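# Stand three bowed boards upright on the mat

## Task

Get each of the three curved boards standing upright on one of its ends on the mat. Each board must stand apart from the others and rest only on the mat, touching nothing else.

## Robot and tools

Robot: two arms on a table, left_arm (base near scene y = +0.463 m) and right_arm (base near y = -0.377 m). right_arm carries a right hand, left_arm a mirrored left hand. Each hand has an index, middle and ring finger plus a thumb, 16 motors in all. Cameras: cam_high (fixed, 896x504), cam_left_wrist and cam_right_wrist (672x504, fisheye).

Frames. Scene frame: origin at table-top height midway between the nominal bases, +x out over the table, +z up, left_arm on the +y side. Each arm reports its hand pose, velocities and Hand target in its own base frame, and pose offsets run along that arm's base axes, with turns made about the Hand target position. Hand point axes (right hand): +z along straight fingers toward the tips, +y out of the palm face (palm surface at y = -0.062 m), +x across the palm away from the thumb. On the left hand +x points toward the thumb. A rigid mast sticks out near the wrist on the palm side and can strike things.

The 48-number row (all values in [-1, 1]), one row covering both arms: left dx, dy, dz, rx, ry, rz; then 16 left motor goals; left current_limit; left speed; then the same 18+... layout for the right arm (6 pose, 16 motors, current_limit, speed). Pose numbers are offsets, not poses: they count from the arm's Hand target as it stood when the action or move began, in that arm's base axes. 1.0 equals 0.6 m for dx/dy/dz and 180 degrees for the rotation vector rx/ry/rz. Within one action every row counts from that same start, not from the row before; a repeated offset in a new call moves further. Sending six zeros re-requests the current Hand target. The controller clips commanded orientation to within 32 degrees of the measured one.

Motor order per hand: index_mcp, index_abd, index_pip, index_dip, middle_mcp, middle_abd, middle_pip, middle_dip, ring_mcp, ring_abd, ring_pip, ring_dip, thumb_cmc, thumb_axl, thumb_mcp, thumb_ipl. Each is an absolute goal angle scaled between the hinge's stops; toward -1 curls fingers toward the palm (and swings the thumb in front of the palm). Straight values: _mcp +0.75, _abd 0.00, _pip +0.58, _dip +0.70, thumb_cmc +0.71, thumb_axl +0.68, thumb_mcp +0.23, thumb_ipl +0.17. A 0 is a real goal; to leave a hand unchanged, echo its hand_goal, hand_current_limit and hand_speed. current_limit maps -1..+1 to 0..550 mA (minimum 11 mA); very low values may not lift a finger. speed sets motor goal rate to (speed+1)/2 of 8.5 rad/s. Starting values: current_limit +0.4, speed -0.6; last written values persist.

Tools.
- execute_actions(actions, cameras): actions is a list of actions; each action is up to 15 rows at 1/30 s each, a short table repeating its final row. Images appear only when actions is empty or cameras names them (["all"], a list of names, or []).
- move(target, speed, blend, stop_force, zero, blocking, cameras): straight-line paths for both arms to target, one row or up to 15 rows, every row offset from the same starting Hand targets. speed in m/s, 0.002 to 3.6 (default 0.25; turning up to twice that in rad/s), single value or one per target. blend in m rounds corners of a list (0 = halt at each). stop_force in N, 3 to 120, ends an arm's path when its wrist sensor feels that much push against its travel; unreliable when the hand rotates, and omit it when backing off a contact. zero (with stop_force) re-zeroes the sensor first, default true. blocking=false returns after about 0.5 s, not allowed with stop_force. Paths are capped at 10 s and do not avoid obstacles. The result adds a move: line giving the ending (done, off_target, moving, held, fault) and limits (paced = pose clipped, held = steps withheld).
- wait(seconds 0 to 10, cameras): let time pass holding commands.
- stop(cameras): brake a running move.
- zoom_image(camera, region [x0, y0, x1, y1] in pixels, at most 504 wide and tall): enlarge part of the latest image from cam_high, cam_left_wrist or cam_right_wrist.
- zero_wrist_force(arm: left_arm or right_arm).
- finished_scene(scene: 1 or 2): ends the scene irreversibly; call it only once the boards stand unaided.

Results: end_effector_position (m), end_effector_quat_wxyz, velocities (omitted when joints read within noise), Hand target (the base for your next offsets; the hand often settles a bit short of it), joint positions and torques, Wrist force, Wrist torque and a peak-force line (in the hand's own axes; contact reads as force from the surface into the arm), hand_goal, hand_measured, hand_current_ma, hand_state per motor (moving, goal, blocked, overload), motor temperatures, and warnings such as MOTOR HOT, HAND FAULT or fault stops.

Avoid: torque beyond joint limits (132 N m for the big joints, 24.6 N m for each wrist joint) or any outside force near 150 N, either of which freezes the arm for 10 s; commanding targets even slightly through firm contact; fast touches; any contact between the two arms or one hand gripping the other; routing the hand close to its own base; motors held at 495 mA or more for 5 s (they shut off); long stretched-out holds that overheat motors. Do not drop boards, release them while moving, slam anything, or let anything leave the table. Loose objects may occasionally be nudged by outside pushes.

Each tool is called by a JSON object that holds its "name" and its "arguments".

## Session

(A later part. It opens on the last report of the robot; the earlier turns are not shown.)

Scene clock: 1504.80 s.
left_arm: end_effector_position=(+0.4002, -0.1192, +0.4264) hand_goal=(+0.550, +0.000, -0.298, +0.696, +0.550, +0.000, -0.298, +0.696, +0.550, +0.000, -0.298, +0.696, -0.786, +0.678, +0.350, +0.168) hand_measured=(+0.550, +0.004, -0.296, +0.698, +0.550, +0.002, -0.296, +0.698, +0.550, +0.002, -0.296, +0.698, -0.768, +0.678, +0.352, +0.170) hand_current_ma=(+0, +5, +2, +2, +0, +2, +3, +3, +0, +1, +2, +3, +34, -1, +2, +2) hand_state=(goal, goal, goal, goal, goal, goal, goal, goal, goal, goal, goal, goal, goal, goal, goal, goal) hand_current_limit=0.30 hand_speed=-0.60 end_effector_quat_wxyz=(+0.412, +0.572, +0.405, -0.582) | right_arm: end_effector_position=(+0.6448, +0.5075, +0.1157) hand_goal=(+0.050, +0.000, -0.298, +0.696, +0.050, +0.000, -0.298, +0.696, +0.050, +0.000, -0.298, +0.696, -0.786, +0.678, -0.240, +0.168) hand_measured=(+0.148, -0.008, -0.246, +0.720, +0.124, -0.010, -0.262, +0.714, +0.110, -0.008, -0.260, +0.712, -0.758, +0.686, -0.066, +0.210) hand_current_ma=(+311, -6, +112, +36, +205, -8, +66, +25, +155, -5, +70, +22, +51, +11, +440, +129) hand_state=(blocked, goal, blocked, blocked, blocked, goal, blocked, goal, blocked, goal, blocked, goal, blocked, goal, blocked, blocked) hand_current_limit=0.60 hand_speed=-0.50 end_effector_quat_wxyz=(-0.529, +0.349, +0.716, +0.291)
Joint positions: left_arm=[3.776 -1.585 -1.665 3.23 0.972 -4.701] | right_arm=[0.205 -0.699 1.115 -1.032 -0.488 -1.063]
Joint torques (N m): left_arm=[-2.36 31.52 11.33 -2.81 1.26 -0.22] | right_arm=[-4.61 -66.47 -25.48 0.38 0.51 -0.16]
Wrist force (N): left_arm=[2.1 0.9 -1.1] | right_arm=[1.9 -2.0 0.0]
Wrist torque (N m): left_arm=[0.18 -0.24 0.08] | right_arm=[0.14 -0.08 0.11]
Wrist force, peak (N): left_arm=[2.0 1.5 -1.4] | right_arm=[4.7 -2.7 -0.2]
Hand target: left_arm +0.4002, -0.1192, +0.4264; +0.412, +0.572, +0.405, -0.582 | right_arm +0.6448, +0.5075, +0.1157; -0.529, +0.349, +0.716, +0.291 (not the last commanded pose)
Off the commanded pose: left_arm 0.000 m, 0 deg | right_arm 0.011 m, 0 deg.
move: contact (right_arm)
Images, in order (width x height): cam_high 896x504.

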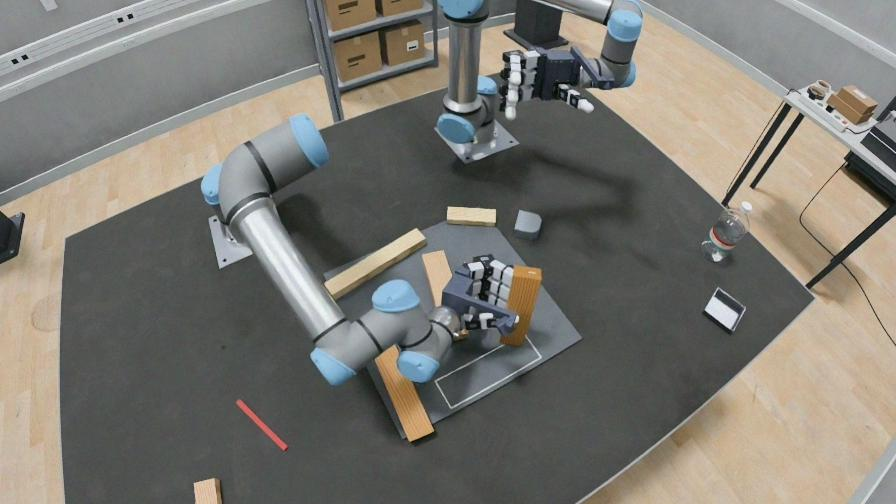

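{"name": "execute_actions", "arguments": {"actions": [[[0,0,0,0,0,0,0.55,0,-0.298,0.696,0.55,0,-0.298,0.696,0.55,0,-0.298,0.696,-0.786,0.678,0.35,0.168,0.3,-0.6,0,0,0,0,0,0,0.12,0,-0.298,0.696,0.095,0,-0.298,0.696,0.08,0,-0.298,0.696,-0.786,0.678,-0.12,0.168,0.2,-0.9]],[[0,0,0,0,0,0,0.55,0,-0.298,0.696,0.55,0,-0.298,0.696,0.55,0,-0.298,0.696,-0.786,0.678,0.35,0.168,0.3,-0.6,0,0,0,0,0,0,0.12,0,-0.298,0.696,0.095,0,-0.298,0.696,0.08,0,-0.298,0.696,-0.786,0.678,-0.05,0.168,0.2,-0.9]],[[0,0,0,0,0,0,0.55,0,-0.298,0.696,0.55,0,-0.298,0.696,0.55,0,-0.298,0.696,-0.786,0.678,0.35,0.168,0.3,-0.6,0,0,0,0,0,0,0.12,0,-0.298,0.696,0.095,0,-0.298,0.696,0.08,0,-0.298,0.696,-0.786,0.678,0.0,0.168,0.2,-0.9]]], "cameras": ["cam_high","cam_right_wrist"]}}

{"name": "zoom_image", "arguments": {"camera": "cam_high", "region": [480, 255, 560, 315]}}

Scene clock: 1513.20 s.
left_arm: end_effector_position=(+0.4002, -0.1192, +0.4264) hand_goal=(+0.550, +0.000, -0.298, +0.696, +0.550, +0.000, -0.298, +0.696, +0.550, +0.000, -0.298, +0.696, -0.786, +0.678, +0.350, +0.168) hand_measured=(+0.550, +0.004, -0.296, +0.698, +0.550, +0.002, -0.296, +0.698, +0.550, +0.002, -0.296, +0.698, -0.768, +0.678, +0.352, +0.170) hand_current_ma=(+0, +5, +2, +2, +0, +2, +3, +3, +0, +1, +2, +3, +34, -1, +2, +2) hand_state=(goal, goal, goal, goal, goal, goal, goal, goal, goal, goal, goal, goal, goal, goal, goal, goal) hand_current_limit=0.30 hand_speed=-0.60 end_effector_quat_wxyz=(+0.412, +0.572, +0.405, -0.582) | right_arm: end_effector_position=(+0.6448, +0.5075, +0.1157) hand_goal=(+0.120, +0.000, -0.298, +0.696, +0.096, +0.000, -0.298, +0.696, +0.080, +0.000, -0.298, +0.696, -0.786, +0.678, +0.000, +0.168) hand_measured=(+0.152, -0.006, -0.270, +0.710, +0.116, -0.002, -0.286, +0.704, +0.094, -0.002, -0.288, +0.702, -0.762, +0.684, -0.002, +0.170) hand_current_ma=(+61, -5, +46, +18, +29, -1, +15, +8, +19, +0, +11, +4, +41, +8, -2, +2) hand_state=(blocked, goal, blocked, goal, goal, goal, goal, goal, goal, goal, goal, goal, blocked, goal, goal, goal) hand_current_limit=0.20 hand_speed=-0.90 end_effector_quat_wxyz=(-0.529, +0.349, +0.716, +0.291)
Joint positions: left_arm=[3.776 -1.585 -1.665 3.23 0.972 -4.701] | right_arm=[0.205 -0.699 1.115 -1.032 -0.488 -1.063]
Joint torques (N m): left_arm=[-3.19 30.76 10.89 -2.86 1.21 -0.38] | right_arm=[-4.84 -65.94 -23 -0.72 0.31 -0.27]
Wrist force (N): left_arm=[1.8 1.3 -0.9] | right_arm=[1.4 -0.5 0.2]
Wrist torque (N m): left_arm=[0.21 -0.20 0.04] | right_arm=[0.18 -0.08 0.14]
Wrist force, peak (N): left_arm=[2.4 1.3 -1.2] | right_arm=[2.0 -2.3 -0.3]
Hand target: left_arm +0.4002, -0.1192, +0.4264; +0.412, +0.572, +0.405, -0.582 | right_arm +0.6448, +0.5075, +0.1157; -0.529, +0.349, +0.716, +0.291
Off the commanded pose: left_arm 0.000 m, 0 deg | right_arm 0.000 m, 0 deg.
Images, in order (width x height): cam_high 896x504, cam_right_wrist 672x504.

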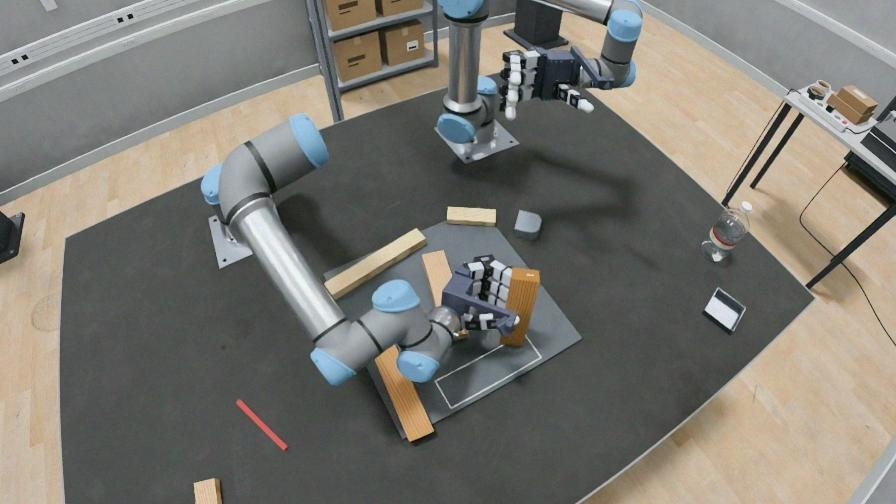

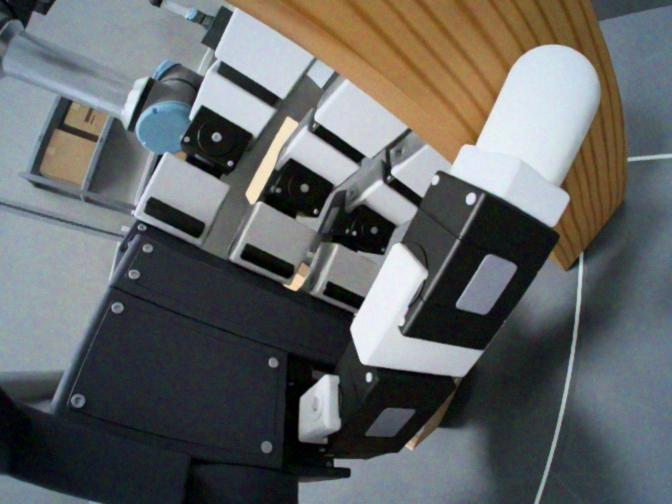

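Scaled by 6.300.

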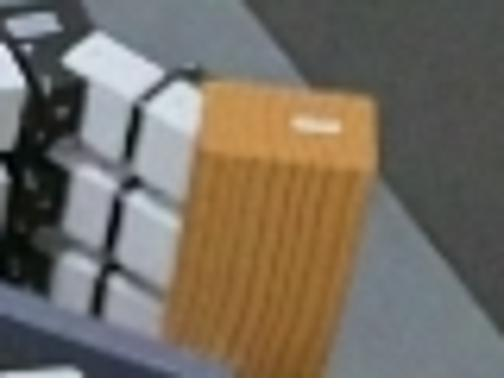

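{"name": "execute_actions", "arguments": {"actions": [[[0,0,0,0,0,0,0.55,0,-0.298,0.696,0.55,0,-0.298,0.696,0.55,0,-0.298,0.696,-0.786,0.678,0.35,0.168,0.3,-0.6,0,0,0,0,0,0,0.12,0,-0.298,0.696,0.095,0,-0.298,0.696,0.08,0,-0.298,0.696,-0.786,0.678,0.5,0.168,0.2,-0.85]]], "cameras": ["cam_right_wrist"]}}

{"name": "move", "arguments": {"target": [[0,0,0,0,0,0,0.55,0,-0.298,0.696,0.55,0,-0.298,0.696,0.55,0,-0.298,0.696,-0.786,0.678,0.35,0.168,0.3,-0.6,-0.0106,0.0081,0,0,0,0,0.12,0,-0.298,0.696,0.095,0,-0.298,0.696,0.08,0,-0.298,0.696,-0.786,0.678,0.5,0.168,0.2,-0.85]], "speed": 0.005, "cameras": ["cam_high","cam_right_wrist"]}}

{"name": "zoom_image", "arguments": {"camera": "cam_high", "region": [480, 255, 560, 315]}}

Scene clock: 1519.10 s.
left_arm: end_effector_position=(+0.4002, -0.1192, +0.4264) hand_goal=(+0.550, +0.000, -0.298, +0.696, +0.550, +0.000, -0.298, +0.696, +0.550, +0.000, -0.298, +0.696, -0.786, +0.678, +0.350, +0.168) hand_measured=(+0.550, +0.004, -0.296, +0.698, +0.550, +0.002, -0.296, +0.698, +0.550, +0.002, -0.296, +0.698, -0.768, +0.678, +0.352, +0.170) hand_current_ma=(+0, +5, +2, +2, +0, +2, +3, +3, +0, +1, +2, +3, +34, -1, +2, +2) hand_state=(goal, goal, goal, goal, goal, goal, goal, goal, goal, goal, goal, goal, goal, goal, goal, goal) hand_current_limit=0.30 hand_speed=-0.60 end_effector_quat_wxyz=(+0.412, +0.572, +0.405, -0.582) | right_arm: end_effector_position=(+0.6448, +0.5075, +0.1157) hand_goal=(+0.120, +0.000, -0.298, +0.696, +0.096, +0.000, -0.298, +0.696, +0.080, +0.000, -0.298, +0.696, -0.786, +0.678, +0.500, +0.168) hand_measured=(+0.152, -0.006, -0.270, +0.710, +0.114, -0.002, -0.286, +0.704, +0.092, -0.002, -0.288, +0.702, -0.766, +0.678, +0.496, +0.170) hand_current_ma=(+60, -5, +45, +17, +28, -1, +15, +8, +17, +0, +10, +4, +30, +0, -3, +1) hand_state=(blocked, goal, blocked, goal, goal, goal, goal, goal, goal, goal, goal, goal, blocked, goal, goal, goal) hand_current_limit=0.20 hand_speed=-0.85 end_effector_quat_wxyz=(-0.529, +0.349, +0.716, +0.291)
Joint positions: left_arm=[3.776 -1.585 -1.665 3.23 0.972 -4.701] | right_arm=[0.205 -0.699 1.115 -1.032 -0.488 -1.063]
Joint torques (N m): left_arm=[-2.68 31.48 10.71 -2.86 1.28 -0.56] | right_arm=[-3.66 -62.23 -18.76 -1.77 0.26 -0.23]
Wrist force (N): left_arm=[1.9 1.0 -1.0] | right_arm=[1.7 -0.2 0.2]
Wrist torque (N m): left_arm=[0.18 -0.21 0.06] | right_arm=[0.20 -0.08 0.15]
Wrist force, peak (N): left_arm=[2.3 1.2 -1.3] | right_arm=[1.8 -0.3 0.2]
Hand target: left_arm +0.4002, -0.1192, +0.4264; +0.412, +0.572, +0.405, -0.582 | right_arm +0.6448, +0.5075, +0.1157; -0.529, +0.349, +0.716, +0.291
Off the commanded pose: left_arm 0.000 m, 0 deg | right_arm 0.000 m, 0 deg.
Images, in order (width x height): cam_right_wrist 672x504.

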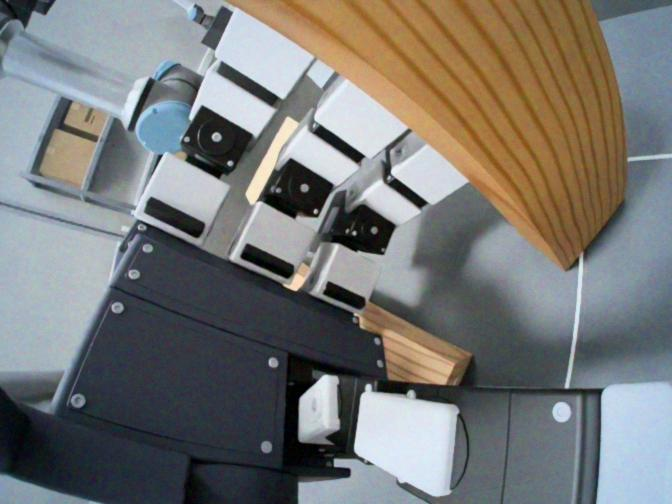

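Scene clock: 1520.93 s.
left_arm: end_effector_position=(+0.4002, -0.1192, +0.4264) hand_goal=(+0.550, +0.000, -0.298, +0.696, +0.550, +0.000, -0.298, +0.696, +0.550, +0.000, -0.298, +0.696, -0.786, +0.678, +0.350, +0.168) hand_measured=(+0.550, +0.004, -0.296, +0.698, +0.550, +0.002, -0.296, +0.698, +0.550, +0.002, -0.296, +0.698, -0.768, +0.678, +0.352, +0.170) hand_current_ma=(+0, +5, +2, +2, +0, +2, +3, +3, +0, +1, +2, +3, +34, -1, +2, +2) hand_state=(goal, goal, goal, goal, goal, goal, goal, goal, goal, goal, goal, goal, goal, goal, goal, goal) hand_current_limit=0.30 hand_speed=-0.60 end_effector_quat_wxyz=(+0.412, +0.572, +0.405, -0.582) | right_arm: end_effector_position=(+0.6384, +0.5124, +0.1157) hand_goal=(+0.120, +0.000, -0.298, +0.696, +0.096, +0.000, -0.298, +0.696, +0.080, +0.000, -0.298, +0.696, -0.786, +0.678, +0.500, +0.168) hand_measured=(+0.134, +0.002, -0.286, +0.702, +0.106, +0.002, -0.292, +0.700, +0.092, +0.004, -0.288, +0.702, -0.766, +0.678, +0.496, +0.170) hand_current_ma=(+21, +1, +13, +6, +11, +0, +5, +3, +16, +2, +10, +4, +30, +0, -3, +1) hand_state=(goal, goal, goal, goal, goal, goal, goal, goal, goal, goal, goal, goal, blocked, goal, goal, goal) hand_current_limit=0.20 hand_speed=-0.85 end_effector_quat_wxyz=(-0.529, +0.349, +0.716, +0.291)
Joint positions: left_arm=[3.776 -1.585 -1.665 3.23 0.972 -4.701] | right_arm=[0.213 -0.71 1.138 -1.052 -0.481 -1.052]
Joint torques (N m): left_arm=[-3.59 31.11 11.07 -2.92 1.19 -0.51] | right_arm=[4.4 -63.33 -19.84 -2.27 2.24 1.99]
Wrist force (N): left_arm=[1.9 1.3 -0.9] | right_arm=[0.4 -0.5 -0.1]
Wrist torque (N m): left_arm=[0.21 -0.20 0.06] | right_arm=[0.17 -0.07 0.13]
Wrist force, peak (N): left_arm=[2.2 1.3 -1.0] | right_arm=[1.8 -0.3 0.1]
Hand target: left_arm +0.4002, -0.1192, +0.4264; +0.412, +0.572, +0.405, -0.582 | right_arm +0.6385, +0.5123, +0.1157; -0.529, +0.349, +0.716, +0.291
Off the commanded pose: left_arm 0.000 m, 0 deg | right_arm 0.000 m, 0 deg.
move: done
Images, in order (width x height): cam_high 896x504, cam_right_wrist 672x504.

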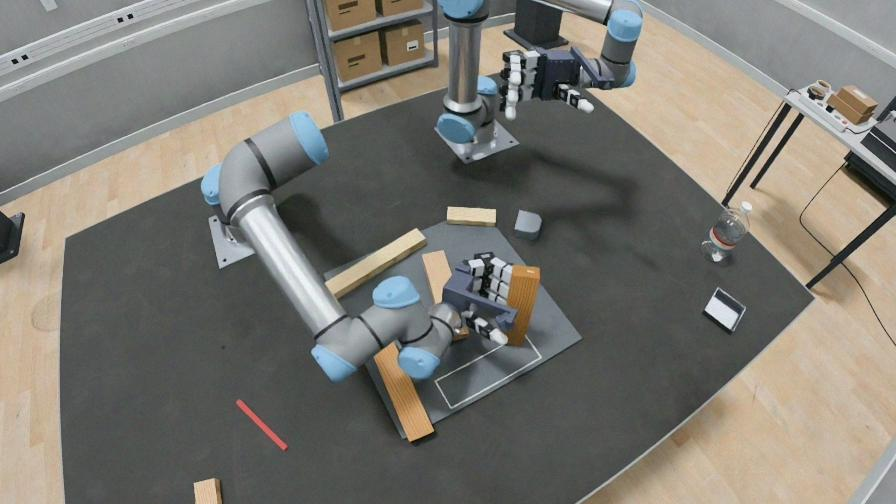

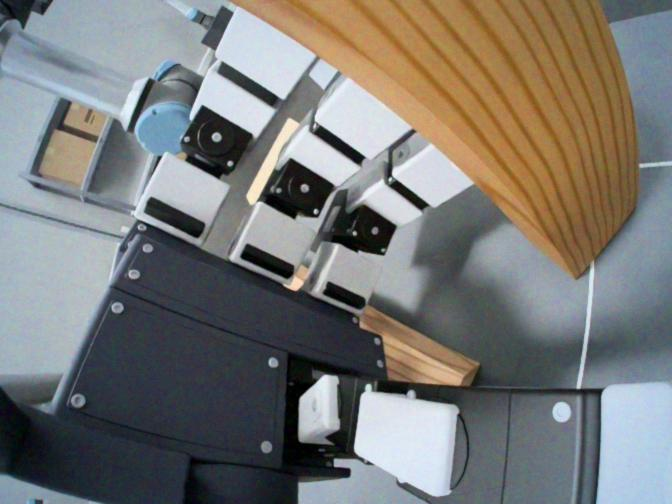

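Scaled by 6.300.

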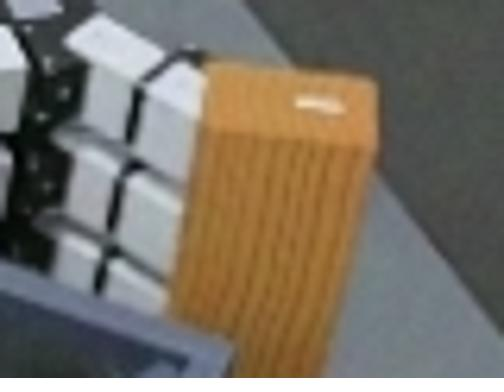

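{"name": "move", "arguments": {"target": [[0,0,0,0,0,0,0.55,0,-0.298,0.696,0.55,0,-0.298,0.696,0.55,0,-0.298,0.696,-0.786,0.678,0.35,0.168,0.3,-0.6,-0.0066,0.0051,0,0,0,0,0.12,0,-0.298,0.696,0.095,0,-0.298,0.696,0.08,0,-0.298,0.696,-0.786,0.678,0.5,0.168,0.2,-0.85]], "speed": 0.005, "cameras": ["cam_high","cam_right_wrist"]}}

{"name": "zoom_image", "arguments": {"camera": "cam_high", "region": [480, 255, 560, 315]}}

{"name": "zoom_image", "arguments": {"camera": "cam_high", "region": [480, 305, 560, 365]}}

Scene clock: 1525.17 s.
left_arm: end_effector_position=(+0.4002, -0.1192, +0.4264) hand_goal=(+0.550, +0.000, -0.298, +0.696, +0.550, +0.000, -0.298, +0.696, +0.550, +0.000, -0.298, +0.696, -0.786, +0.678, +0.350, +0.168) hand_measured=(+0.550, +0.004, -0.296, +0.698, +0.550, +0.002, -0.296, +0.698, +0.550, +0.002, -0.296, +0.698, -0.768, +0.678, +0.352, +0.170) hand_current_ma=(+0, +5, +2, +2, +0, +2, +3, +3, +0, +1, +2, +3, +34, -1, +2, +2) hand_state=(goal, goal, goal, goal, goal, goal, goal, goal, goal, goal, goal, goal, goal, goal, goal, goal) hand_current_limit=0.30 hand_speed=-0.60 end_effector_quat_wxyz=(+0.412, +0.572, +0.405, -0.582) | right_arm: end_effector_position=(+0.6345, +0.5154, +0.1157) hand_goal=(+0.120, +0.000, -0.298, +0.696, +0.096, +0.000, -0.298, +0.696, +0.080, +0.000, -0.298, +0.696, -0.786, +0.678, +0.500, +0.168) hand_measured=(+0.128, +0.002, -0.294, +0.700, +0.104, +0.002, -0.294, +0.700, +0.086, +0.004, -0.294, +0.700, -0.766, +0.678, +0.496, +0.170) hand_current_ma=(+7, +1, +4, +2, +8, +0, +4, +2, +7, +2, +4, +2, +30, +0, -3, +1) hand_state=(goal, goal, goal, goal, goal, goal, goal, goal, goal, goal, goal, goal, blocked, goal, goal, goal) hand_current_limit=0.20 hand_speed=-0.85 end_effector_quat_wxyz=(-0.529, +0.349, +0.716, +0.291)
Joint positions: left_arm=[3.776 -1.585 -1.665 3.23 0.972 -4.701] | right_arm=[0.218 -0.716 1.151 -1.065 -0.477 -1.046]
Joint torques (N m): left_arm=[-3.31 30.68 10.85 -2.76 1.24 -0.52] | right_arm=[3.81 -63.14 -18.48 -2.06 2.15 2.07]
Wrist force (N): left_arm=[1.9 1.2 -0.9] | right_arm=[0.7 -0.3 -0.8]
Wrist torque (N m): left_arm=[0.19 -0.20 0.06] | right_arm=[0.17 -0.04 0.12]
Wrist force, peak (N): left_arm=[2.3 1.0 -1.4] | right_arm=[1.0 -0.5 -1.0]
Hand target: left_arm +0.4002, -0.1192, +0.4264; +0.412, +0.572, +0.405, -0.582 | right_arm +0.6345, +0.5154, +0.1157; -0.529, +0.349, +0.716, +0.291
Off the commanded pose: left_arm 0.000 m, 0 deg | right_arm 0.000 m, 0 deg.
move: done
Images, in order (width x height): cam_high 896x504, cam_right_wrist 672x504.

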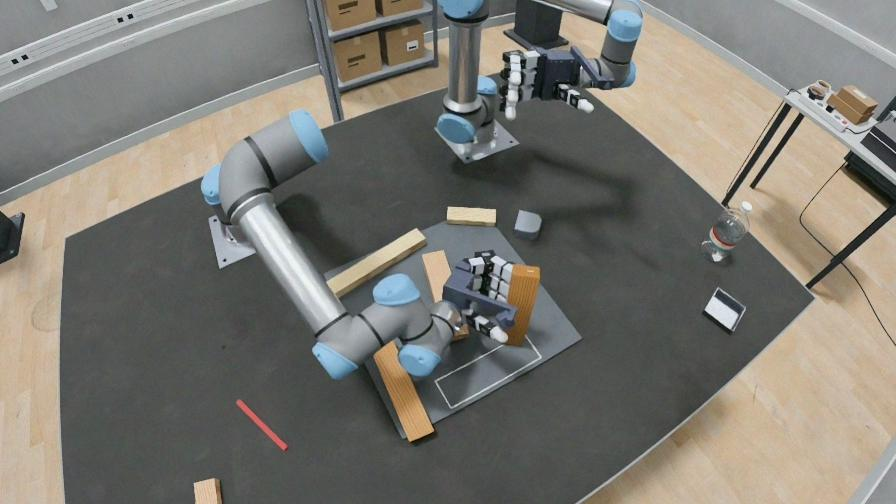

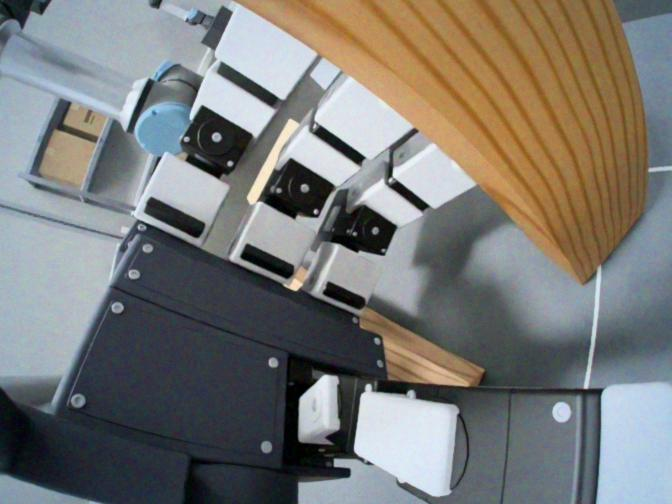

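Scaled by 6.300.

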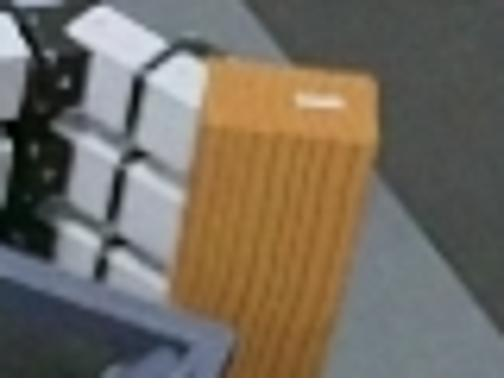

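Scaled by 6.300.

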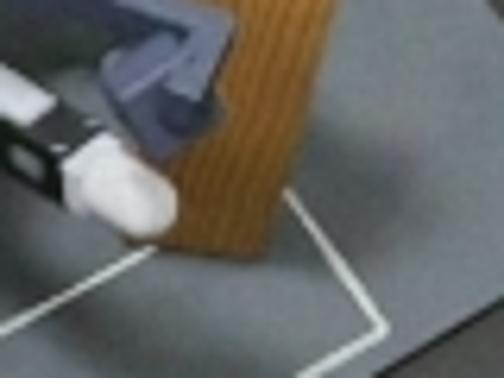

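{"name": "move", "arguments": {"target": [[0,0,0,0,0,0,0.55,0,-0.298,0.696,0.55,0,-0.298,0.696,0.55,0,-0.298,0.696,-0.786,0.678,0.35,0.168,0.3,-0.6,-0.0133,0.0101,0,0,0,0,0.12,0,-0.298,0.696,0.095,0,-0.298,0.696,0.08,0,-0.298,0.696,-0.786,0.678,0.5,0.168,0.2,-0.85]], "speed": 0.006, "cameras": ["cam_high","cam_right_wrist"]}}

{"name": "zoom_image", "arguments": {"camera": "cam_high", "region": [480, 255, 560, 315]}}

Scene clock: 1529.57 s.
left_arm: end_effector_position=(+0.4002, -0.1192, +0.4264) hand_goal=(+0.550, +0.000, -0.298, +0.696, +0.550, +0.000, -0.298, +0.696, +0.550, +0.000, -0.298, +0.696, -0.786, +0.678, +0.350, +0.168) hand_measured=(+0.550, +0.004, -0.296, +0.698, +0.550, +0.002, -0.296, +0.698, +0.550, +0.002, -0.296, +0.698, -0.768, +0.678, +0.352, +0.170) hand_current_ma=(+0, +5, +2, +2, +0, +2, +3, +3, +0, +1, +2, +3, +34, -1, +2, +2) hand_state=(goal, goal, goal, goal, goal, goal, goal, goal, goal, goal, goal, goal, goal, goal, goal, goal) hand_current_limit=0.30 hand_speed=-0.60 end_effector_quat_wxyz=(+0.412, +0.572, +0.405, -0.582) | right_arm: end_effector_position=(+0.6265, +0.5215, +0.1157) hand_goal=(+0.120, +0.000, -0.298, +0.696, +0.096, +0.000, -0.298, +0.696, +0.080, +0.000, -0.298, +0.696, -0.786, +0.678, +0.500, +0.168) hand_measured=(+0.126, +0.002, -0.294, +0.700, +0.104, +0.002, -0.294, +0.700, +0.086, +0.004, -0.294, +0.700, -0.766, +0.678, +0.496, +0.170) hand_current_ma=(+7, +1, +4, +2, +8, +0, +4, +2, +7, +2, +4, +2, +30, +0, -3, +1) hand_state=(goal, goal, goal, goal, goal, goal, goal, goal, goal, goal, goal, goal, blocked, goal, goal, goal) hand_current_limit=0.20 hand_speed=-0.85 end_effector_quat_wxyz=(-0.529, +0.349, +0.716, +0.291)
Joint positions: left_arm=[3.776 -1.585 -1.665 3.23 0.972 -4.701] | right_arm=[0.229 -0.729 1.178 -1.091 -0.469 -1.032]
Joint torques (N m): left_arm=[-3.67 30.8 10.92 -2.8 1.23 -0.49] | right_arm=[2.66 -61.4 -19.89 -1.95 2.14 2.08]
Wrist force (N): left_arm=[1.9 1.0 -1.1] | right_arm=[0.8 -0.4 -0.9]
Wrist torque (N m): left_arm=[0.18 -0.21 0.07] | right_arm=[0.17 -0.05 0.13]
Wrist force, peak (N): left_arm=[2.1 1.3 -1.4] | right_arm=[1.2 -0.5 -0.8]
Hand target: left_arm +0.4002, -0.1192, +0.4264; +0.412, +0.572, +0.405, -0.582 | right_arm +0.6265, +0.5215, +0.1157; -0.529, +0.349, +0.716, +0.291
Off the commanded pose: left_arm 0.000 m, 0 deg | right_arm 0.000 m, 0 deg.
move: done
Images, in order (width x height): cam_high 896x504, cam_right_wrist 672x504.

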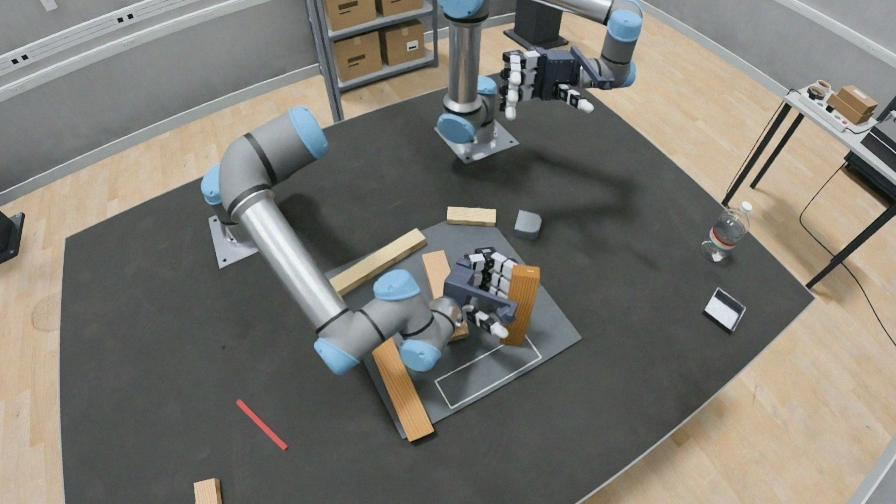

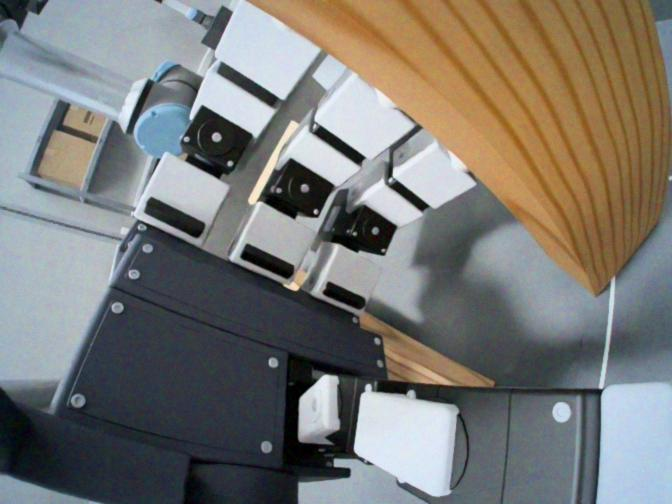

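Scaled by 6.300.

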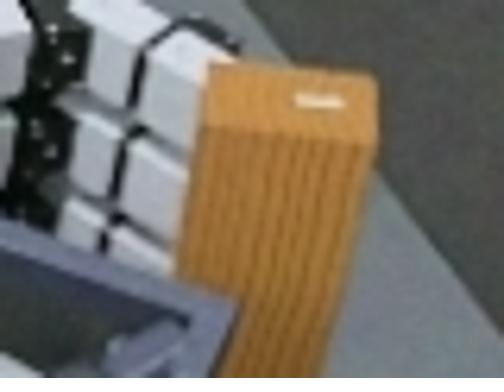

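{"name": "move", "arguments": {"target": [[0,0,0,0,0,0,0.55,0,-0.298,0.696,0.55,0,-0.298,0.696,0.55,0,-0.298,0.696,-0.786,0.678,0.35,0.168,0.3,-0.6,0,0,0,0,0,0,0.5,0,-0.298,0.696,0.5,0,-0.298,0.696,0.5,0,-0.298,0.696,-0.786,0.678,0.5,0.168,0.3,-0.8],[0,0,0,0,0,0,0.55,0,-0.298,0.696,0.55,0,-0.298,0.696,0.55,0,-0.298,0.696,-0.786,0.678,0.35,0.168,0.3,-0.6,-0.1083,-0.0773,0,0,0,0,0.5,0,-0.298,0.696,0.5,0,-0.298,0.696,0.5,0,-0.298,0.696,-0.786,0.678,0.5,0.168,0.3,-0.8],[0,0,0,0,0,0,0.55,0,-0.298,0.696,0.55,0,-0.298,0.696,0.55,0,-0.298,0.696,-0.786,0.678,0.35,0.168,0.3,-0.6,-0.1895,-0.1353,0.08,0,0,0,0.5,0,-0.298,0.696,0.5,0,-0.298,0.696,0.5,0,-0.298,0.696,-0.786,0.678,0.5,0.168,0.3,-0.8],[0,0,0,0,0,0,0.55,0,-0.298,0.696,0.55,0,-0.298,0.696,0.55,0,-0.298,0.696,-0.786,0.678,0.35,0.168,0.3,-0.6,-0.2437,-0.174,0.4,0,0,0,0.5,0,-0.298,0.696,0.5,0,-0.298,0.696,0.5,0,-0.298,0.696,-0.786,0.678,0.5,0.168,0.3,-0.8]], "speed": [0.02,0.05,0.08,0.2], "blend": [0,0.01,0.02,0], "cameras": ["cam_high"]}}

{"name": "zoom_image", "arguments": {"camera": "cam_high", "region": [360, 230, 600, 450]}}

Scene clock: 1541.17 s.
left_arm: end_effector_position=(+0.4002, -0.1192, +0.4264) hand_goal=(+0.550, +0.000, -0.298, +0.696, +0.550, +0.000, -0.298, +0.696, +0.550, +0.000, -0.298, +0.696, -0.786, +0.678, +0.350, +0.168) hand_measured=(+0.550, +0.004, -0.296, +0.698, +0.550, +0.002, -0.296, +0.698, +0.550, +0.002, -0.296, +0.698, -0.768, +0.678, +0.352, +0.170) hand_current_ma=(+0, +5, +2, +2, +0, +2, +3, +3, +0, +1, +2, +3, +34, -1, +2, +2) hand_state=(goal, goal, goal, goal, goal, goal, goal, goal, goal, goal, goal, goal, goal, goal, goal, goal) hand_current_limit=0.30 hand_speed=-0.60 end_effector_quat_wxyz=(+0.412, +0.572, +0.405, -0.582) | right_arm: end_effector_position=(+0.4804, +0.4170, +0.3556) hand_goal=(+0.500, +0.000, -0.298, +0.696, +0.500, +0.000, -0.298, +0.696, +0.500, +0.000, -0.298, +0.696, -0.786, +0.678, +0.500, +0.168) hand_measured=(+0.500, +0.002, -0.294, +0.700, +0.500, +0.002, -0.294, +0.700, +0.500, +0.004, -0.294, +0.698, -0.768, +0.678, +0.498, +0.170) hand_current_ma=(+0, +1, +3, +2, +0, +0, +3, +2, +0, +2, +3, +2, +24, +0, -3, +1) hand_state=(goal, goal, goal, goal, goal, goal, goal, goal, goal, goal, goal, goal, goal, goal, goal, goal) hand_current_limit=0.30 hand_speed=-0.80 end_effector_quat_wxyz=(-0.529, +0.349, +0.717, +0.291)
Joint positions: left_arm=[3.776 -1.585 -1.665 3.23 0.972 -4.701] | right_arm=[0.106 -1.302 1.431 -0.653 -0.572 -1.168]
Joint torques (N m): left_arm=[-3.76 30.6 10.57 -2.87 1.13 -0.76] | right_arm=[7.25 -42.07 -25.52 0.92 2.2 2.49]
Wrist force (N): left_arm=[1.9 1.2 -1.2] | right_arm=[0.8 -0.3 -0.8]
Wrist torque (N m): left_arm=[0.21 -0.21 0.07] | right_arm=[0.16 -0.09 0.20]
Wrist force, peak (N): left_arm=[2.2 1.3 -1.3] | right_arm=[2.6 -0.8 -1.4]
Hand target: left_arm +0.4002, -0.1192, +0.4264; +0.412, +0.572, +0.405, -0.582 | right_arm +0.4803, +0.4171, +0.3557; -0.529, +0.349, +0.716, +0.291
Off the commanded pose: left_arm 0.000 m, 0 deg | right_arm 0.000 m, 0 deg.
move: done
Images, in order (width x height): cam_high 896x504.

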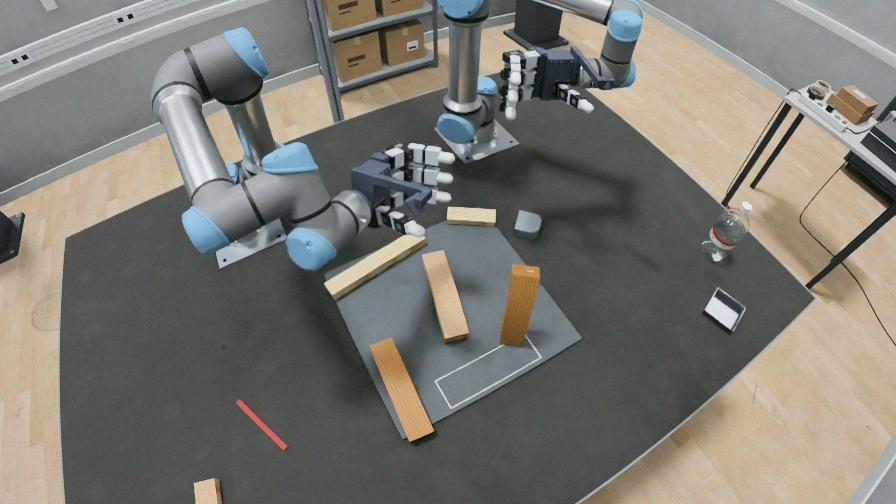

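Scaled by 2.100.

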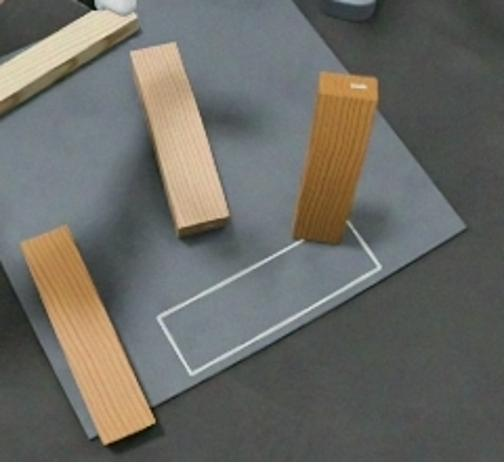

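{"name": "move", "arguments": {"target": [[0,0,0,0,0,0,0.55,0,-0.298,0.696,0.55,0,-0.298,0.696,0.55,0,-0.298,0.696,-0.786,0.678,0.35,0.168,0.3,-0.6,-0.037,0.012,-0.06,-0.3128,0.3763,-0.1363,0.616,0,-0.298,0.696,0.616,0,-0.298,0.696,0.616,0,-0.298,0.696,-0.786,0.678,0.226,0.168,0.4,-0.4]], "speed": 0.3, "cameras": ["cam_high"]}}

Scene clock: 1601.13 s.
left_arm: end_effector_position=(+0.4002, -0.1192, +0.4264) hand_goal=(+0.550, +0.000, -0.298, +0.696, +0.550, +0.000, -0.298, +0.696, +0.550, +0.000, -0.298, +0.696, -0.786, +0.678, +0.350, +0.168) hand_measured=(+0.550, +0.004, -0.296, +0.698, +0.550, +0.002, -0.296, +0.698, +0.550, +0.002, -0.296, +0.698, -0.768, +0.678, +0.352, +0.170) hand_current_ma=(+0, +5, +2, +2, +0, +2, +3, +3, +0, +1, +2, +3, +34, -1, +2, +2) hand_state=(goal, goal, goal, goal, goal, goal, goal, goal, goal, goal, goal, goal, goal, goal, goal, goal) hand_current_limit=0.30 hand_speed=-0.60 end_effector_quat_wxyz=(+0.412, +0.572, +0.405, -0.582) | right_arm: end_effector_position=(+0.4581, +0.4243, +0.3197) hand_goal=(+0.616, +0.000, -0.298, +0.696, +0.616, +0.000, -0.298, +0.696, +0.616, +0.000, -0.298, +0.696, -0.786, +0.678, +0.226, +0.168) hand_measured=(+0.612, +0.002, -0.296, +0.698, +0.610, +0.002, -0.296, +0.700, +0.612, +0.004, -0.296, +0.698, -0.780, +0.678, +0.226, +0.170) hand_current_ma=(-4, +1, +2, +2, -5, +0, +2, +2, -4, +2, +2, +2, +6, +0, +0, +1) hand_state=(goal, goal, goal, goal, goal, goal, goal, goal, goal, goal, goal, goal, goal, goal, goal, goal) hand_current_limit=0.40 hand_speed=-0.40 end_effector_quat_wxyz=(-0.539, +0.769, +0.281, -0.196)
Joint positions: left_arm=[3.776 -1.585 -1.665 3.23 0.972 -4.701] | right_arm=[0.259 -1.094 1.06 -0.671 -0.554 0.625]
Joint torques (N m): left_arm=[-4.53 31.43 10.78 -2.91 1.07 -0.87] | right_arm=[-6.72 -50.94 -20.19 -0.28 0.82 2.14]
Wrist force (N): left_arm=[2.0 1.3 -1.1] | right_arm=[-0.4 -0.1 0.4]
Wrist torque (N m): left_arm=[0.22 -0.22 0.06] | right_arm=[-0.02 0.08 0.37]
Wrist force, peak (N): left_arm=[2.4 1.1 -1.3] | right_arm=[0.8 0.4 -1.4]
Hand target: left_arm +0.4002, -0.1192, +0.4264; +0.412, +0.572, +0.405, -0.582 | right_arm +0.4581, +0.4243, +0.3197; -0.539, +0.769, +0.281, -0.196
Off the commanded pose: left_arm 0.000 m, 0 deg | right_arm 0.000 m, 0 deg.
move: done
Images, in order (width x height): cam_high 896x504.

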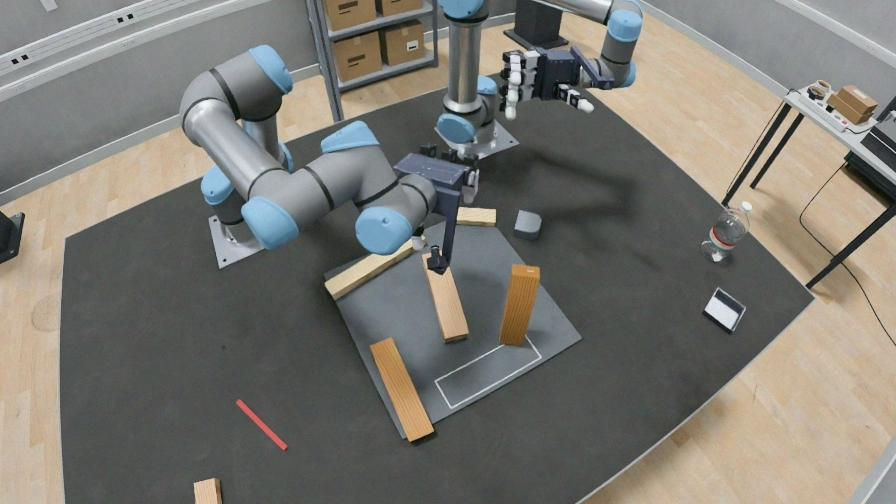

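{"name": "move", "arguments": {"target": [[0,0,0,0,0,0,0.55,0,-0.298,0.696,0.55,0,-0.298,0.696,0.55,0,-0.298,0.696,-0.786,0.678,0.35,0.168,0.3,-0.6,0.09,0.051,-0.2328,0,0,-0.3002,0.616,0,-0.298,0.696,0.616,0,-0.298,0.696,0.616,0,-0.298,0.696,-0.786,0.678,0.226,0.168,0.4,-0.4]], "speed": 0.25, "cameras": ["cam_high"]}}

{"name": "zoom_image", "arguments": {"camera": "cam_high", "region": [340, 180, 600, 400]}}

Scene clock: 1605.57 s.
left_arm: end_effector_position=(+0.4002, -0.1192, +0.4264) hand_goal=(+0.550, +0.000, -0.298, +0.696, +0.550, +0.000, -0.298, +0.696, +0.550, +0.000, -0.298, +0.696, -0.786, +0.678, +0.350, +0.168) hand_measured=(+0.550, +0.004, -0.296, +0.698, +0.550, +0.002, -0.296, +0.698, +0.550, +0.002, -0.296, +0.698, -0.768, +0.678, +0.352, +0.170) hand_current_ma=(+0, +5, +2, +2, +0, +2, +3, +3, +0, +1, +2, +3, +34, -1, +2, +2) hand_state=(goal, goal, goal, goal, goal, goal, goal, goal, goal, goal, goal, goal, goal, goal, goal, goal) hand_current_limit=0.30 hand_speed=-0.60 end_effector_quat_wxyz=(+0.412, +0.572, +0.405, -0.582) | right_arm: end_effector_position=(+0.5120, +0.4549, +0.1800) hand_goal=(+0.616, +0.000, -0.298, +0.696, +0.616, +0.000, -0.298, +0.696, +0.616, +0.000, -0.298, +0.696, -0.786, +0.678, +0.226, +0.168) hand_measured=(+0.610, +0.002, -0.296, +0.698, +0.610, +0.002, -0.296, +0.700, +0.610, +0.002, -0.296, +0.698, -0.780, +0.678, +0.226, +0.170) hand_current_ma=(-4, +1, +2, +2, -5, +0, +2, +2, -4, +1, +2, +2, +5, +0, +0, +1) hand_state=(goal, goal, goal, goal, goal, goal, goal, goal, goal, goal, goal, goal, goal, goal, goal, goal) hand_current_limit=0.40 hand_speed=-0.40 end_effector_quat_wxyz=(-0.570, +0.813, -0.099, +0.070) end_effector_velocity=(+0.001, -0.001, +0.000) end_effector_angular_velocity=(+0.000, -0.003, -0.004)
Joint positions: left_arm=[3.776 -1.585 -1.665 3.23 0.972 -4.701] | right_arm=[0.26 -1.071 1.855 -3.281 -0.604 2.586]
Joint velocities: left_arm=[within noise] | right_arm=[-0.001 0.001 0 -0.005 -0.003 0.002]
Joint torques (N m): left_arm=[-3.85 30.02 9.86 -2.83 1.04 -1.02] | right_arm=[-6.45 -46.35 -22.94 -4.39 -0.34 2.22]
Wrist force (N): left_arm=[1.5 1.0 -1.2] | right_arm=[-0.3 -0.1 0.3]
Wrist torque (N m): left_arm=[0.19 -0.17 0.04] | right_arm=[-0.02 0.08 0.38]
Wrist force, peak (N): left_arm=[2.3 1.4 -1.1] | right_arm=[-0.4 -1.2 0.5]
Hand target: left_arm +0.4002, -0.1192, +0.4264; +0.412, +0.572, +0.405, -0.582 | right_arm +0.5121, +0.4549, +0.1800; -0.570, +0.813, -0.099, +0.070
Off the commanded pose: left_arm 0.000 m, 0 deg | right_arm 0.000 m, 0 deg.
move: done
Images, in order (width x height): cam_high 896x504.

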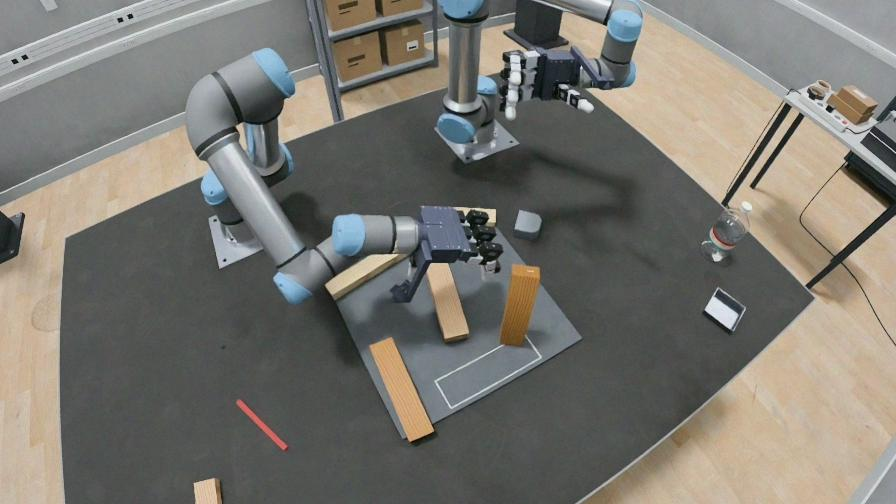

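Scaled by 1.938.

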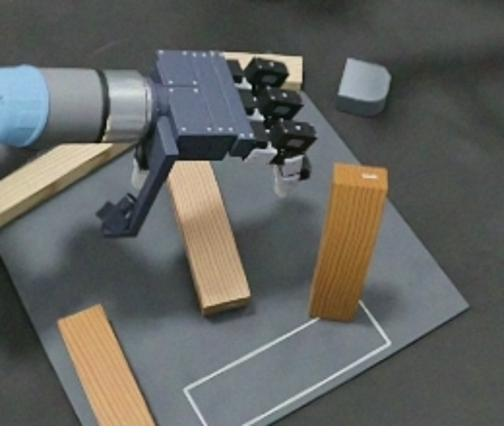

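{"name": "move", "arguments": {"target": [[0,0,0,0,0,0,0.55,0,-0.298,0.696,0.55,0,-0.298,0.696,0.55,0,-0.298,0.696,-0.786,0.678,0.35,0.168,0.3,-0.6,0,0,-0.1967,0,0,0,0.616,0,-0.298,0.696,0.616,0,-0.298,0.696,0.616,0,-0.298,0.696,-0.786,0.678,0.226,0.168,0.4,-0.4]], "speed": 0.08, "cameras": ["cam_high","cam_right_wrist"]}}

{"name": "zoom_image", "arguments": {"camera": "cam_high", "region": [380, 200, 560, 380]}}

Scene clock: 1610.23 s.
left_arm: end_effector_position=(+0.4002, -0.1192, +0.4264) hand_goal=(+0.550, +0.000, -0.298, +0.696, +0.550, +0.000, -0.298, +0.696, +0.550, +0.000, -0.298, +0.696, -0.786, +0.678, +0.350, +0.168) hand_measured=(+0.550, +0.004, -0.296, +0.698, +0.550, +0.002, -0.296, +0.698, +0.550, +0.002, -0.296, +0.698, -0.768, +0.678, +0.352, +0.170) hand_current_ma=(+0, +5, +2, +2, +0, +2, +3, +3, +0, +1, +2, +3, +34, -1, +2, +2) hand_state=(goal, goal, goal, goal, goal, goal, goal, goal, goal, goal, goal, goal, goal, goal, goal, goal) hand_current_limit=0.30 hand_speed=-0.60 end_effector_quat_wxyz=(+0.412, +0.572, +0.405, -0.582) | right_arm: end_effector_position=(+0.5121, +0.4548, +0.0621) hand_goal=(+0.616, +0.000, -0.298, +0.696, +0.616, +0.000, -0.298, +0.696, +0.616, +0.000, -0.298, +0.696, -0.786, +0.678, +0.226, +0.168) hand_measured=(+0.610, +0.002, -0.296, +0.698, +0.610, +0.002, -0.296, +0.700, +0.610, +0.002, -0.296, +0.698, -0.780, +0.678, +0.226, +0.170) hand_current_ma=(-5, +1, +2, +2, -5, +0, +2, +2, -4, +1, +2, +2, +5, +0, +0, +1) hand_state=(goal, goal, goal, goal, goal, goal, goal, goal, goal, goal, goal, goal, goal, goal, goal, goal) hand_current_limit=0.40 hand_speed=-0.40 end_effector_quat_wxyz=(-0.570, +0.813, -0.099, +0.070)
Joint positions: left_arm=[3.776 -1.585 -1.665 3.23 0.972 -4.701] | right_arm=[0.26 -0.84 1.882 -3.539 -0.604 2.587]
Joint torques (N m): left_arm=[-4.55 30.91 10.91 -2.84 1.02 -1.14] | right_arm=[-3.45 -53.6 -14.72 -0.79 0.51 2.81]
Wrist force (N): left_arm=[1.8 1.0 -0.7] | right_arm=[-0.2 -0.2 0.4]
Wrist torque (N m): left_arm=[0.16 -0.20 0.06] | right_arm=[-0.03 0.05 0.38]
Wrist force, peak (N): left_arm=[2.3 1.1 -1.2] | right_arm=[-0.4 1.0 0.9]
Hand target: left_arm +0.4002, -0.1192, +0.4264; +0.412, +0.572, +0.405, -0.582 | right_arm +0.5121, +0.4549, +0.0620; -0.570, +0.813, -0.099, +0.070
Off the commanded pose: left_arm 0.000 m, 0 deg | right_arm 0.000 m, 0 deg.
move: done
Images, in order (width x height): cam_high 896x504, cam_right_wrist 672x504.

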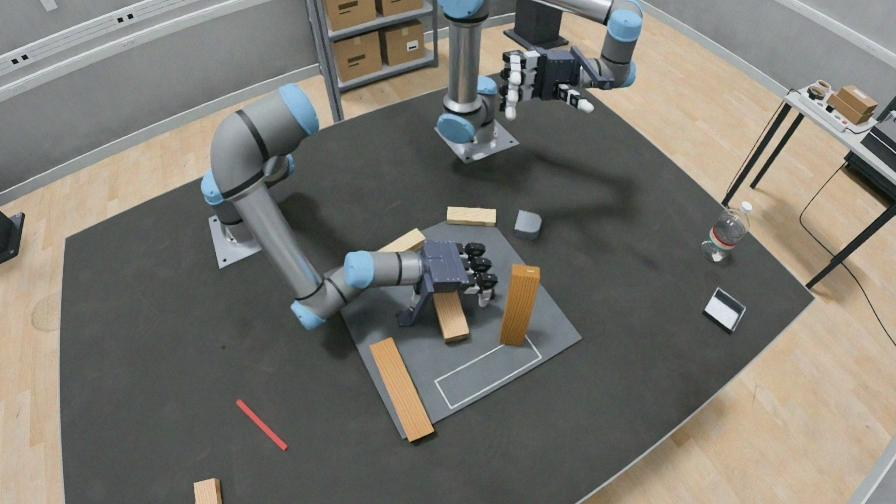

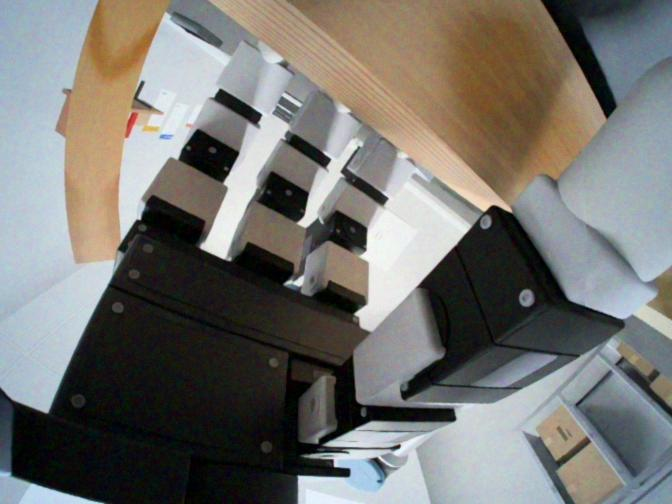

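Scaled by 2.800.

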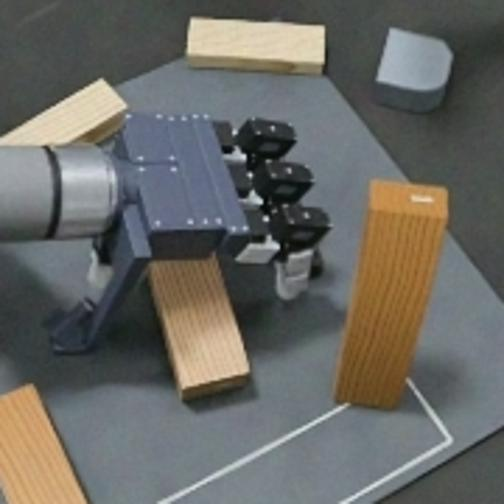

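{"name": "execute_actions", "arguments": {"actions": [[[0,0,0,0,0,0,0.55,0,-0.298,0.696,0.55,0,-0.298,0.696,0.55,0,-0.298,0.696,-0.786,0.678,0.35,0.168,0.3,-0.6,0,0,0,0,0,0,0.37,0,-0.298,0.696,0.37,0,-0.298,0.696,0.37,0,-0.298,0.696,-0.786,0.678,0.08,0.168,0.4,-0.4]],[[0,0,0,0,0,0,0.55,0,-0.298,0.696,0.55,0,-0.298,0.696,0.55,0,-0.298,0.696,-0.786,0.678,0.35,0.168,0.3,-0.6,0,0,0,0,0,0,0.25,0,-0.298,0.696,0.25,0,-0.298,0.696,0.25,0,-0.298,0.696,-0.786,0.678,0.0,0.168,0.2,-0.5]],[[0,0,0,0,0,0,0.55,0,-0.298,0.696,0.55,0,-0.298,0.696,0.55,0,-0.298,0.696,-0.786,0.678,0.35,0.168,0.3,-0.6,0,0,0,0,0,0,0.22,0,-0.298,0.696,0.22,0,-0.298,0.696,0.22,0,-0.298,0.696,-0.786,0.678,-0.05,0.168,0.3,-0.6]]], "cameras": ["cam_right_wrist"]}}

Scene clock: 1616.63 s.
left_arm: end_effector_position=(+0.4002, -0.1192, +0.4264) hand_goal=(+0.550, +0.000, -0.298, +0.696, +0.550, +0.000, -0.298, +0.696, +0.550, +0.000, -0.298, +0.696, -0.786, +0.678, +0.350, +0.168) hand_measured=(+0.550, +0.004, -0.296, +0.698, +0.550, +0.002, -0.296, +0.698, +0.550, +0.002, -0.296, +0.698, -0.768, +0.678, +0.352, +0.170) hand_current_ma=(+0, +5, +2, +2, +0, +2, +3, +3, +0, +1, +2, +3, +34, -1, +2, +2) hand_state=(goal, goal, goal, goal, goal, goal, goal, goal, goal, goal, goal, goal, goal, goal, goal, goal) hand_current_limit=0.30 hand_speed=-0.60 end_effector_quat_wxyz=(+0.412, +0.572, +0.405, -0.582) | right_arm: end_effector_position=(+0.5121, +0.4549, +0.0620) hand_goal=(+0.220, +0.000, -0.298, +0.696, +0.220, +0.000, -0.298, +0.696, +0.220, +0.000, -0.298, +0.696, -0.786, +0.678, -0.050, +0.168) hand_measured=(+0.270, +0.002, -0.286, +0.700, +0.266, +0.002, -0.288, +0.700, +0.262, +0.002, -0.288, +0.700, -0.780, +0.678, -0.004, +0.176) hand_current_ma=(+115, +1, +13, +3, +103, +0, +11, +3, +91, +1, +10, +2, +5, +0, +143, +12) hand_state=(blocked, goal, goal, goal, blocked, goal, goal, goal, blocked, goal, goal, goal, goal, goal, blocked, goal) hand_current_limit=0.30 hand_speed=-0.60 end_effector_quat_wxyz=(-0.570, +0.813, -0.099, +0.070)
Joint positions: left_arm=[3.776 -1.585 -1.665 3.23 0.972 -4.701] | right_arm=[0.26 -0.84 1.882 -3.539 -0.604 2.587]
Joint torques (N m): left_arm=[-3.75 31.15 10.8 -2.76 1.02 -1.2] | right_arm=[6.07 -38.54 -9.83 -1.47 1.67 1.95]
Wrist force (N): left_arm=[1.8 1.5 -0.9] | right_arm=[-0.2 -6.0 1.1]
Wrist torque (N m): left_arm=[0.23 -0.20 0.06] | right_arm=[-0.06 0.03 0.24]
Wrist force, peak (N): left_arm=[2.5 1.0 -1.2] | right_arm=[-0.3 -6.1 1.3]
Hand target: left_arm +0.4002, -0.1192, +0.4264; +0.412, +0.572, +0.405, -0.582 | right_arm +0.5121, +0.4549, +0.0620; -0.570, +0.813, -0.099, +0.070
Off the commanded pose: left_arm 0.000 m, 0 deg | right_arm 0.000 m, 0 deg.
Images, in order (width x height): cam_right_wrist 672x504.

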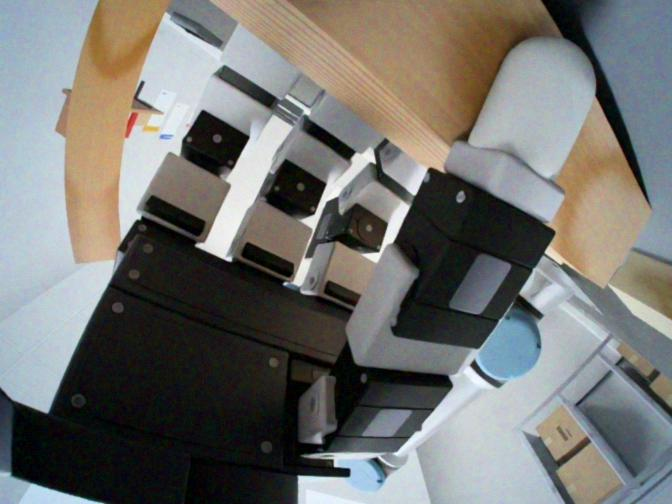

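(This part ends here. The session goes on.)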